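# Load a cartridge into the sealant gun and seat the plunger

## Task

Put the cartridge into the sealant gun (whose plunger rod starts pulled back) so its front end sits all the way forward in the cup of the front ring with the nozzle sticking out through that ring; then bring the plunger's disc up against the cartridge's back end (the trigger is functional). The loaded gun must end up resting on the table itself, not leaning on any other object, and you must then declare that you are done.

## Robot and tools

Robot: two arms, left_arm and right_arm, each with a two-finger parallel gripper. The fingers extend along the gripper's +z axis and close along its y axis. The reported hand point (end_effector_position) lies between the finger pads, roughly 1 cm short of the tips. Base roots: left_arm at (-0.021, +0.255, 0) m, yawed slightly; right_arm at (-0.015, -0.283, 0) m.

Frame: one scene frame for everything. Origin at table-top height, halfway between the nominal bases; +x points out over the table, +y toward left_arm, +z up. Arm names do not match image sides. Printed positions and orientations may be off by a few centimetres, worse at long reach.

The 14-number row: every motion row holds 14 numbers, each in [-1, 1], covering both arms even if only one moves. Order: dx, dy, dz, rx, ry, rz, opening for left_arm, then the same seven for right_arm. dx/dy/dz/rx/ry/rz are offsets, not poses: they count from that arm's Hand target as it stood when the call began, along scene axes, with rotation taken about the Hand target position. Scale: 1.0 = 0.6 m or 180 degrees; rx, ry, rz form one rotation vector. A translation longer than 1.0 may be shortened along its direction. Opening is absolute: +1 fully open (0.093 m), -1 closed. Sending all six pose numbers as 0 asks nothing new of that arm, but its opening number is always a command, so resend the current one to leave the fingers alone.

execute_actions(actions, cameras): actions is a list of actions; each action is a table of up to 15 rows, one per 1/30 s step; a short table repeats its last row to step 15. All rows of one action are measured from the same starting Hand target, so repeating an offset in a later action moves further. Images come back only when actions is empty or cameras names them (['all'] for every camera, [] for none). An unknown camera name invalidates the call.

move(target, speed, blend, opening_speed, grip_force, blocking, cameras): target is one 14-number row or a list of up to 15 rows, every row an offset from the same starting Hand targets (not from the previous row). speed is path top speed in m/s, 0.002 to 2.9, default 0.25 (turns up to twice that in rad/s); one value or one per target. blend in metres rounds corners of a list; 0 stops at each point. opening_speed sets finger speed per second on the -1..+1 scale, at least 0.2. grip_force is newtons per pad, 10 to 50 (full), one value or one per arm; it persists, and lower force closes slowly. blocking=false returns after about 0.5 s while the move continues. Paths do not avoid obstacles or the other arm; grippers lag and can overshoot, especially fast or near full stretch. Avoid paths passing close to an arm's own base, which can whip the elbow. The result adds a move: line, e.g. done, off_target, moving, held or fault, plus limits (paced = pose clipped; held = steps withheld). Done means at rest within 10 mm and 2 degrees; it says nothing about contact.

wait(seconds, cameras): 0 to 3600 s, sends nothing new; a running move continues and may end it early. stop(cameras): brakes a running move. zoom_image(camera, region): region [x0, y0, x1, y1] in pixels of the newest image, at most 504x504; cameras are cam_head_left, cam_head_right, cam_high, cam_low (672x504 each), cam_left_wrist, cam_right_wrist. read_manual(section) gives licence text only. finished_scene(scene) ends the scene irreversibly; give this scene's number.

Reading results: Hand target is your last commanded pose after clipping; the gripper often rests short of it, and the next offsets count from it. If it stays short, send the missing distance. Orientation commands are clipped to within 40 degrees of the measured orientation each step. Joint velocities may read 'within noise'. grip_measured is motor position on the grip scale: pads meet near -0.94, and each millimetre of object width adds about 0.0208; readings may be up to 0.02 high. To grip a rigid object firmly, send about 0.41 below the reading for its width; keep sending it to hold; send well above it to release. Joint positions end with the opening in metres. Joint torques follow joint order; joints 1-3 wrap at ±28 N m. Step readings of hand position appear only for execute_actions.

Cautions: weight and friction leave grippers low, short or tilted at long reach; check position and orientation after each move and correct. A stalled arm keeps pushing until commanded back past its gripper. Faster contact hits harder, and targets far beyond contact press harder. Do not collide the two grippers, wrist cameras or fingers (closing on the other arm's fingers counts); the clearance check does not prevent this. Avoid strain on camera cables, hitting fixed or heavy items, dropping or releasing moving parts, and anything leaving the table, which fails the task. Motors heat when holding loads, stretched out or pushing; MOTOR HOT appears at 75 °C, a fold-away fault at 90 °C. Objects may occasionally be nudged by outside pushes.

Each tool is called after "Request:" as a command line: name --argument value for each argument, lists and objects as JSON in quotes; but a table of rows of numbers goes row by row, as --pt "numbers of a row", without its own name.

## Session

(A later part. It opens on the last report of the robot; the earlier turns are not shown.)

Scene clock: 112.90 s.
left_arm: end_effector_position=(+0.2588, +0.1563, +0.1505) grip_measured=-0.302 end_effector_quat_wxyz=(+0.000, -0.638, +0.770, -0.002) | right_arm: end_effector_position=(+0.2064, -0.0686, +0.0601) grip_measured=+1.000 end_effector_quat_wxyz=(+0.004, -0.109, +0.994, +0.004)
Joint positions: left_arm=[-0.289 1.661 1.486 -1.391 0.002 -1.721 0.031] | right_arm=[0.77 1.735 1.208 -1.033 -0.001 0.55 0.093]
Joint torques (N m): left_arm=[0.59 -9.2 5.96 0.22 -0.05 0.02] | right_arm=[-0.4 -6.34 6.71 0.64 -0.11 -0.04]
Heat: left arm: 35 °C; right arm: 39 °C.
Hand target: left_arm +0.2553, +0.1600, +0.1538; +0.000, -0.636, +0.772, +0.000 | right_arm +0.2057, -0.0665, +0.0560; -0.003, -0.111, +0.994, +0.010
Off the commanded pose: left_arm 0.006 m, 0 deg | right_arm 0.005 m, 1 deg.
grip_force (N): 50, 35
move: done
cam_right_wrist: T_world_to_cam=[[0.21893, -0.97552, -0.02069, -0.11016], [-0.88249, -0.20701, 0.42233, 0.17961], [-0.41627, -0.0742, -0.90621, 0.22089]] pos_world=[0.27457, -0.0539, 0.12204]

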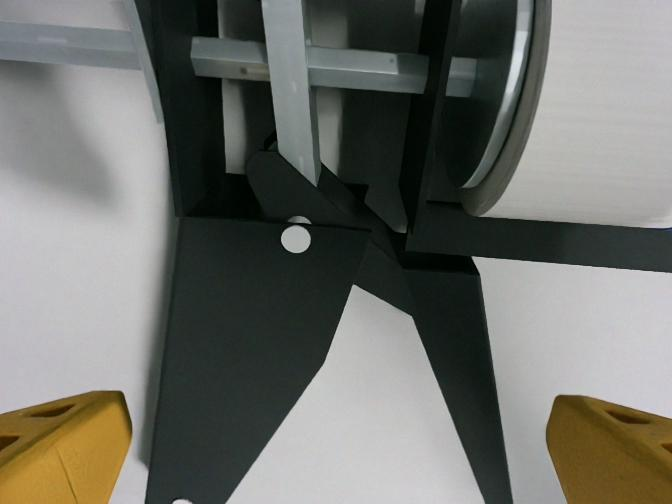

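Request:
move --target '[0,0,0,0,0,0,-0.3, 0.001,0.006,-0.015,0,0,0,1.0]' --speed 0.1 --cameras '["cam_right_wrist"]'

Scene clock: 113.73 s.
left_arm: end_effector_position=(+0.2588, +0.1563, +0.1505) grip_measured=-0.302 end_effector_quat_wxyz=(+0.000, -0.638, +0.770, -0.002) | right_arm: end_effector_position=(+0.2113, -0.0639, +0.0552) grip_measured=+1.000 end_effector_quat_wxyz=(+0.010, -0.109, +0.994, +0.008)
Joint positions: left_arm=[-0.289 1.661 1.486 -1.391 0.002 -1.721 0.031] | right_arm=[0.77 1.752 1.208 -1 -0.001 0.55 0.093]
Joint torques (N m): left_arm=[0.59 -9.18 5.96 0.22 -0.05 0.03] | right_arm=[0.32 -6.17 5.38 0.65 -0.11 0.03]
Heat: left arm: 35 °C; right arm: 39 °C.
Hand target: left_arm +0.2553, +0.1600, +0.1538; +0.000, -0.636, +0.772, +0.000 | right_arm +0.2063, -0.0630, +0.0470; -0.003, -0.111, +0.994, +0.010
Off the commanded pose: left_arm 0.006 m, 0 deg | right_arm 0.010 m, 1 deg.
grip_force (N): 50, 35
move: done
cam_right_wrist: T_world_to_cam=[[0.21921, -0.97526, -0.02839, -0.10633], [-0.88695, -0.21132, 0.41068, 0.18831], [-0.40652, -0.06484, -0.91134, 0.21757]] pos_world=[0.27877, -0.0498, 0.11793]

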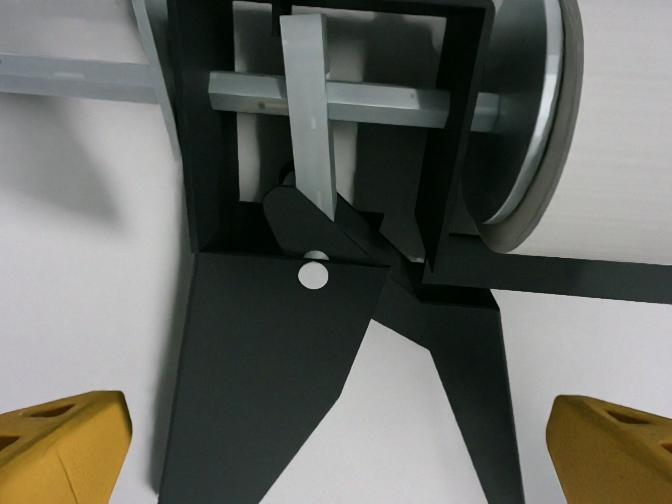

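Request:
move --target '[0,0,0,0,0,0,-0.3, -0.007,0.0,-0.012,0,0,0,1.0]' --speed 0.08 --cameras '["cam_right_wrist"]'

Scene clock: 114.63 s.
left_arm: end_effector_position=(+0.2588, +0.1563, +0.1505) grip_measured=-0.302 end_effector_quat_wxyz=(+0.000, -0.638, +0.770, -0.002) | right_arm: end_effector_position=(+0.2072, -0.0651, +0.0468) grip_measured=+1.000 end_effector_quat_wxyz=(+0.008, -0.113, +0.994, +0.007)
Joint positions: left_arm=[-0.289 1.661 1.486 -1.391 0.002 -1.721 0.031] | right_arm=[0.776 1.752 1.173 -0.969 -0.001 0.55 0.093]
Joint torques (N m): left_arm=[0.59 -9.2 5.94 0.22 -0.05 0.03] | right_arm=[0.47 -6.2 5.6 0.65 -0.16 0.12]
Heat: left arm: 35 °C; right arm: 39 °C.
Hand target: left_arm +0.2553, +0.1600, +0.1538; +0.000, -0.636, +0.772, +0.000 | right_arm +0.2022, -0.0630, +0.0398; -0.003, -0.111, +0.994, +0.010
Off the commanded pose: left_arm 0.006 m, 0 deg | right_arm 0.009 m, 1 deg.
grip_force (N): 50, 35
move: done
cam_right_wrist: T_world_to_cam=[[0.22544, -0.9739, -0.02626, -0.10816], [-0.88434, -0.21587, 0.41393, 0.1869], [-0.4088, -0.07009, -0.90993, 0.20819]] pos_world=[0.27477, -0.0504, 0.10923]

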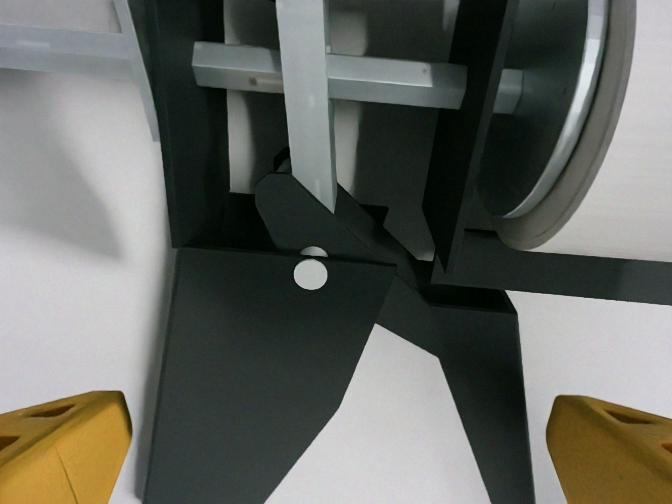

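Request:
move --target '[0,0,0,0,0,0,-0.3, 0.0,0.0,-0.0083,0,0,0,1.0]' --speed 0.08

Scene clock: 115.37 s.
left_arm: end_effector_position=(+0.2588, +0.1563, +0.1505) grip_measured=-0.302 end_effector_quat_wxyz=(+0.000, -0.638, +0.770, -0.002) | right_arm: end_effector_position=(+0.2074, -0.0649, +0.0422) grip_measured=+1.000 end_effector_quat_wxyz=(+0.009, -0.113, +0.994, +0.007)
Joint positions: left_arm=[-0.289 1.661 1.486 -1.391 0.002 -1.721 0.031] | right_arm=[0.776 1.758 1.16 -0.95 -0.001 0.55 0.093]
Joint torques (N m): left_arm=[0.58 -9.18 5.96 0.22 -0.05 0.03] | right_arm=[0.39 -6.2 5.46 0.63 -0.11 0.22]
Heat: left arm: 35 °C; right arm: 39 °C.
Hand target: left_arm +0.2553, +0.1600, +0.1538; +0.000, -0.636, +0.772, +0.000 | right_arm +0.2022, -0.0629, +0.0348; -0.003, -0.111, +0.994, +0.010
Off the commanded pose: left_arm 0.006 m, 0 deg | right_arm 0.009 m, 1 deg.
grip_force (N): 50, 35
move: done

Request:
move --target '[0,0,0,0,0,0,-0.3, 0,0,0.0,0,0,0,0.3]' --opening_speed 0.6 --grip_force '[50,35]' --cameras '["cam_right_wrist"]'

Request:
zoom_image --camera "cam_right_wrist" --region '[360, 0, 672, 250]'

Scene clock: 117.23 s.
left_arm: end_effector_position=(+0.2588, +0.1563, +0.1505) grip_measured=-0.302 end_effector_quat_wxyz=(+0.000, -0.638, +0.770, -0.002) | right_arm: end_effector_position=(+0.2019, -0.0652, +0.0415) grip_measured=+0.532 end_effector_quat_wxyz=(-0.004, -0.103, +0.995, +0.010)
Joint positions: left_arm=[-0.289 1.661 1.486 -1.391 0.002 -1.721 0.031] | right_arm=[0.777 1.759 1.158 -0.964 -0.02 0.571 0.071]
Joint velocities: left_arm=[0.002 -0.007 0.002 -0.154 0.007 0.007 0] | right_arm=[within noise]
Joint torques (N m): left_arm=[0.58 -9.2 5.94 0.22 -0.04 0.02] | right_arm=[0.36 -6.22 5.86 0.77 0.06 -0.04]
Heat: left arm: 35 °C; right arm: 39 °C.
Hand target: left_arm +0.2553, +0.1600, +0.1538; +0.000, -0.636, +0.772, +0.000 | right_arm +0.2021, -0.0630, +0.0348; -0.003, -0.111, +0.994, +0.009
Off the commanded pose: left_arm 0.006 m, 0 deg | right_arm 0.007 m, 1 deg.
grip_force (N): 50, 35
move: done
cam_right_wrist: T_world_to_cam=[[0.20561, -0.97802, -0.03471, -0.10307], [-0.87782, -0.19999, 0.43524, 0.18323], [-0.43261, -0.05902, -0.89965, 0.20628]] pos_world=[0.27128, -0.05198, 0.10225]

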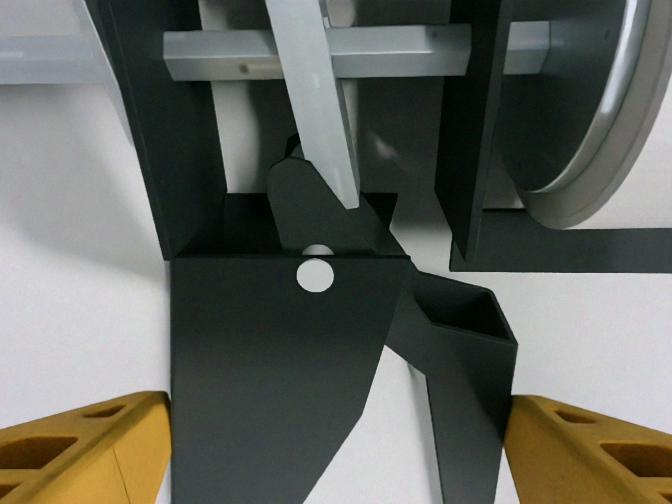

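Scaled by 1.615 from the camera's image (finer frame: 960x720).

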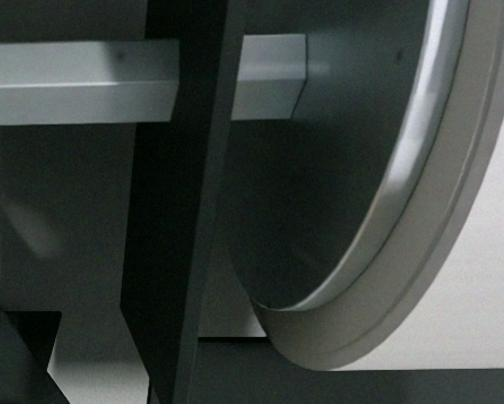

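Request:
move --pt "0 0 0 0 0 0 -0.3 0 0 0 0 0 0 1.0" --pt "0 0 0 0 0 0 -0.3 0 0 0.27 0 0 0 1.0" --opening_speed 0.8 --speed '[0.1,0.15]' --cameras '["cam_right_wrist","cam_high","cam_head_left"]'

Request:
zoom_image --camera "cam_high" --region '[210, 180, 350, 285]'

Request:
zoom_image --camera "cam_head_left" --region '[300, 220, 440, 320]'

Scene clock: 120.47 s.
left_arm: end_effector_position=(+0.2588, +0.1563, +0.1505) grip_measured=-0.302 end_effector_quat_wxyz=(+0.000, -0.638, +0.770, -0.002) | right_arm: end_effector_position=(+0.2028, -0.0647, +0.1925) grip_measured=+1.000 end_effector_quat_wxyz=(+0.003, -0.107, +0.994, +0.014)
Joint positions: left_arm=[-0.289 1.661 1.486 -1.391 0.002 -1.721 0.031] | right_arm=[0.777 1.714 1.713 -1.549 -0.018 0.564 0.093]
Joint torques (N m): left_arm=[0.59 -9.2 5.93 0.22 -0.05 0.02] | right_arm=[0.39 -6.82 9.01 0.39 0.06 0.03]
Heat: left arm: 35 °C; right arm: 39 °C.
Hand target: left_arm +0.2553, +0.1600, +0.1538; +0.000, -0.636, +0.772, +0.000 | right_arm +0.2021, -0.0629, +0.1968; -0.003, -0.111, +0.994, +0.010
Off the commanded pose: left_arm 0.006 m, 0 deg | right_arm 0.005 m, 1 deg.
joint sent to its limit (right arm) — joint 4 (wrist pitch), lower limit. The joint targets still meet the commanded pose.
grip_force (N): 50, 35
move: done
cam_right_wrist: T_world_to_cam=[[0.21345, -0.97607, -0.04147, -0.09773], [-0.88171, -0.21074, 0.42211, 0.12104], [-0.42075, -0.05354, -0.90559, 0.34176]] pos_world=[0.27137, -0.05159, 0.25435]
Images, in order (width x height): cam_head_left 672x504, cam_high 672x504, cam_right_wrist 672x504.

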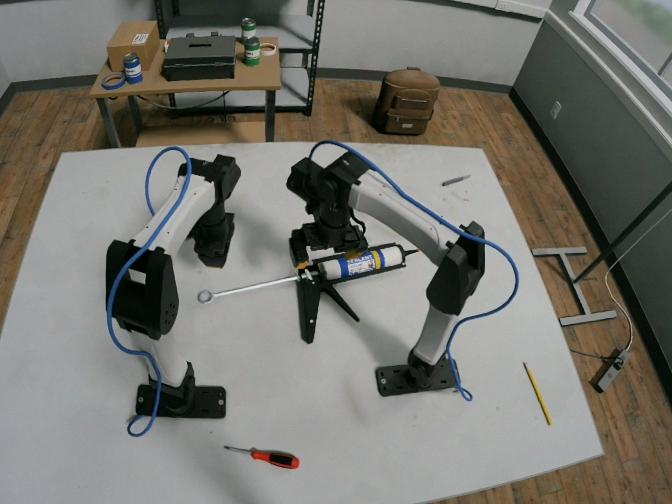

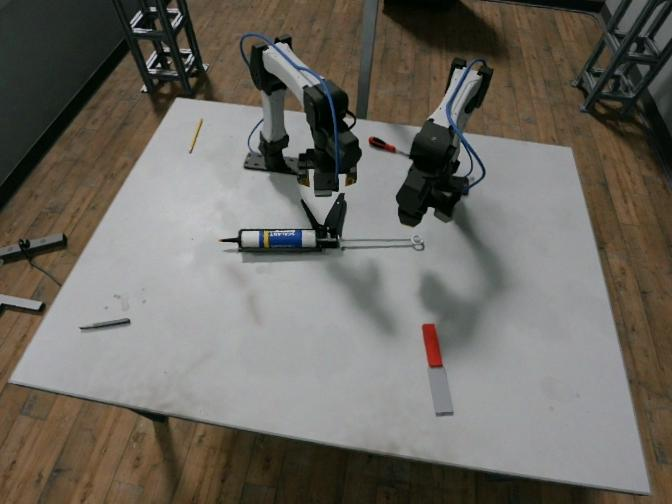

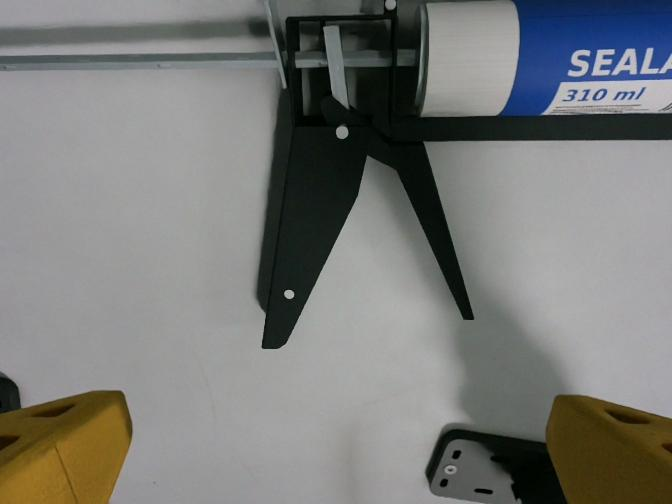

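Scaled by 3.600 from the camera's image (finer frame: 960x720).

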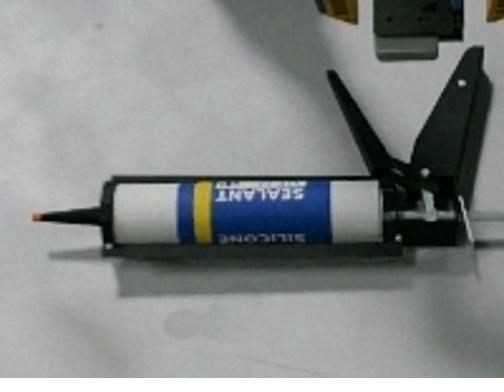

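Scaled by 3.600 from the camera's image (finer frame: 960x720).

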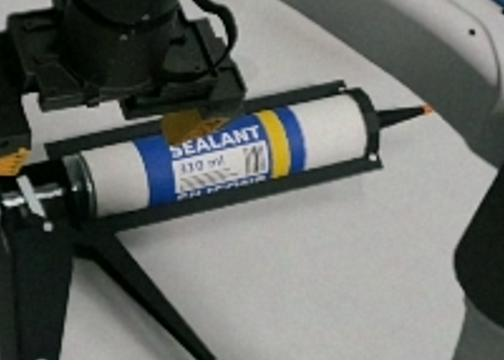

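Request:
zoom_image --camera "cam_high" --region '[215, 215, 275, 260]'

Request:
zoom_image --camera "cam_head_left" --region '[370, 235, 430, 280]'

Request:
zoom_image --camera "cam_right_wrist" --region '[370, 0, 550, 150]'

Scaled by 8.400 from the camera's image (finer frame: 960x720).

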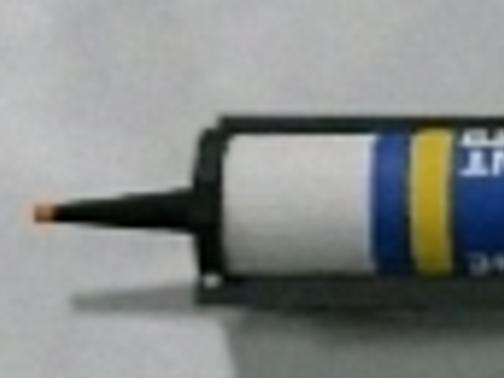

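Scaled by 8.400 from the camera's image (finer frame: 960x720).

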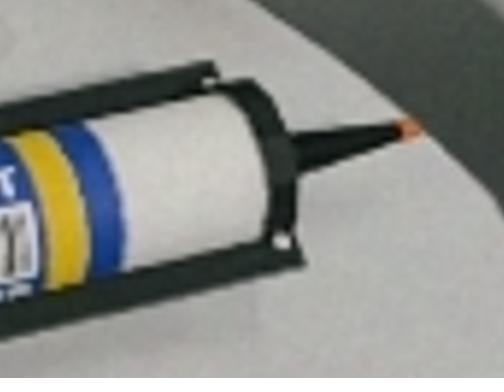

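Scaled by 2.800 from the camera's image (finer frame: 960x720).

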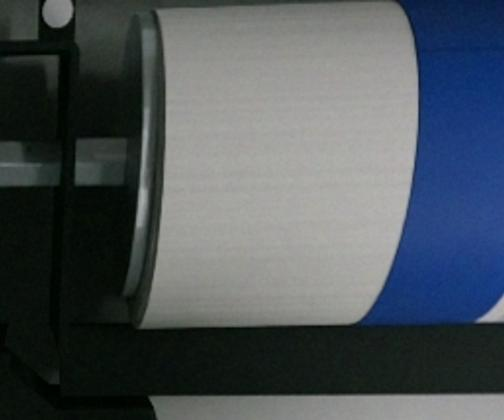

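Request:
finished_scene --scene 2

The scene is finished: the task was done.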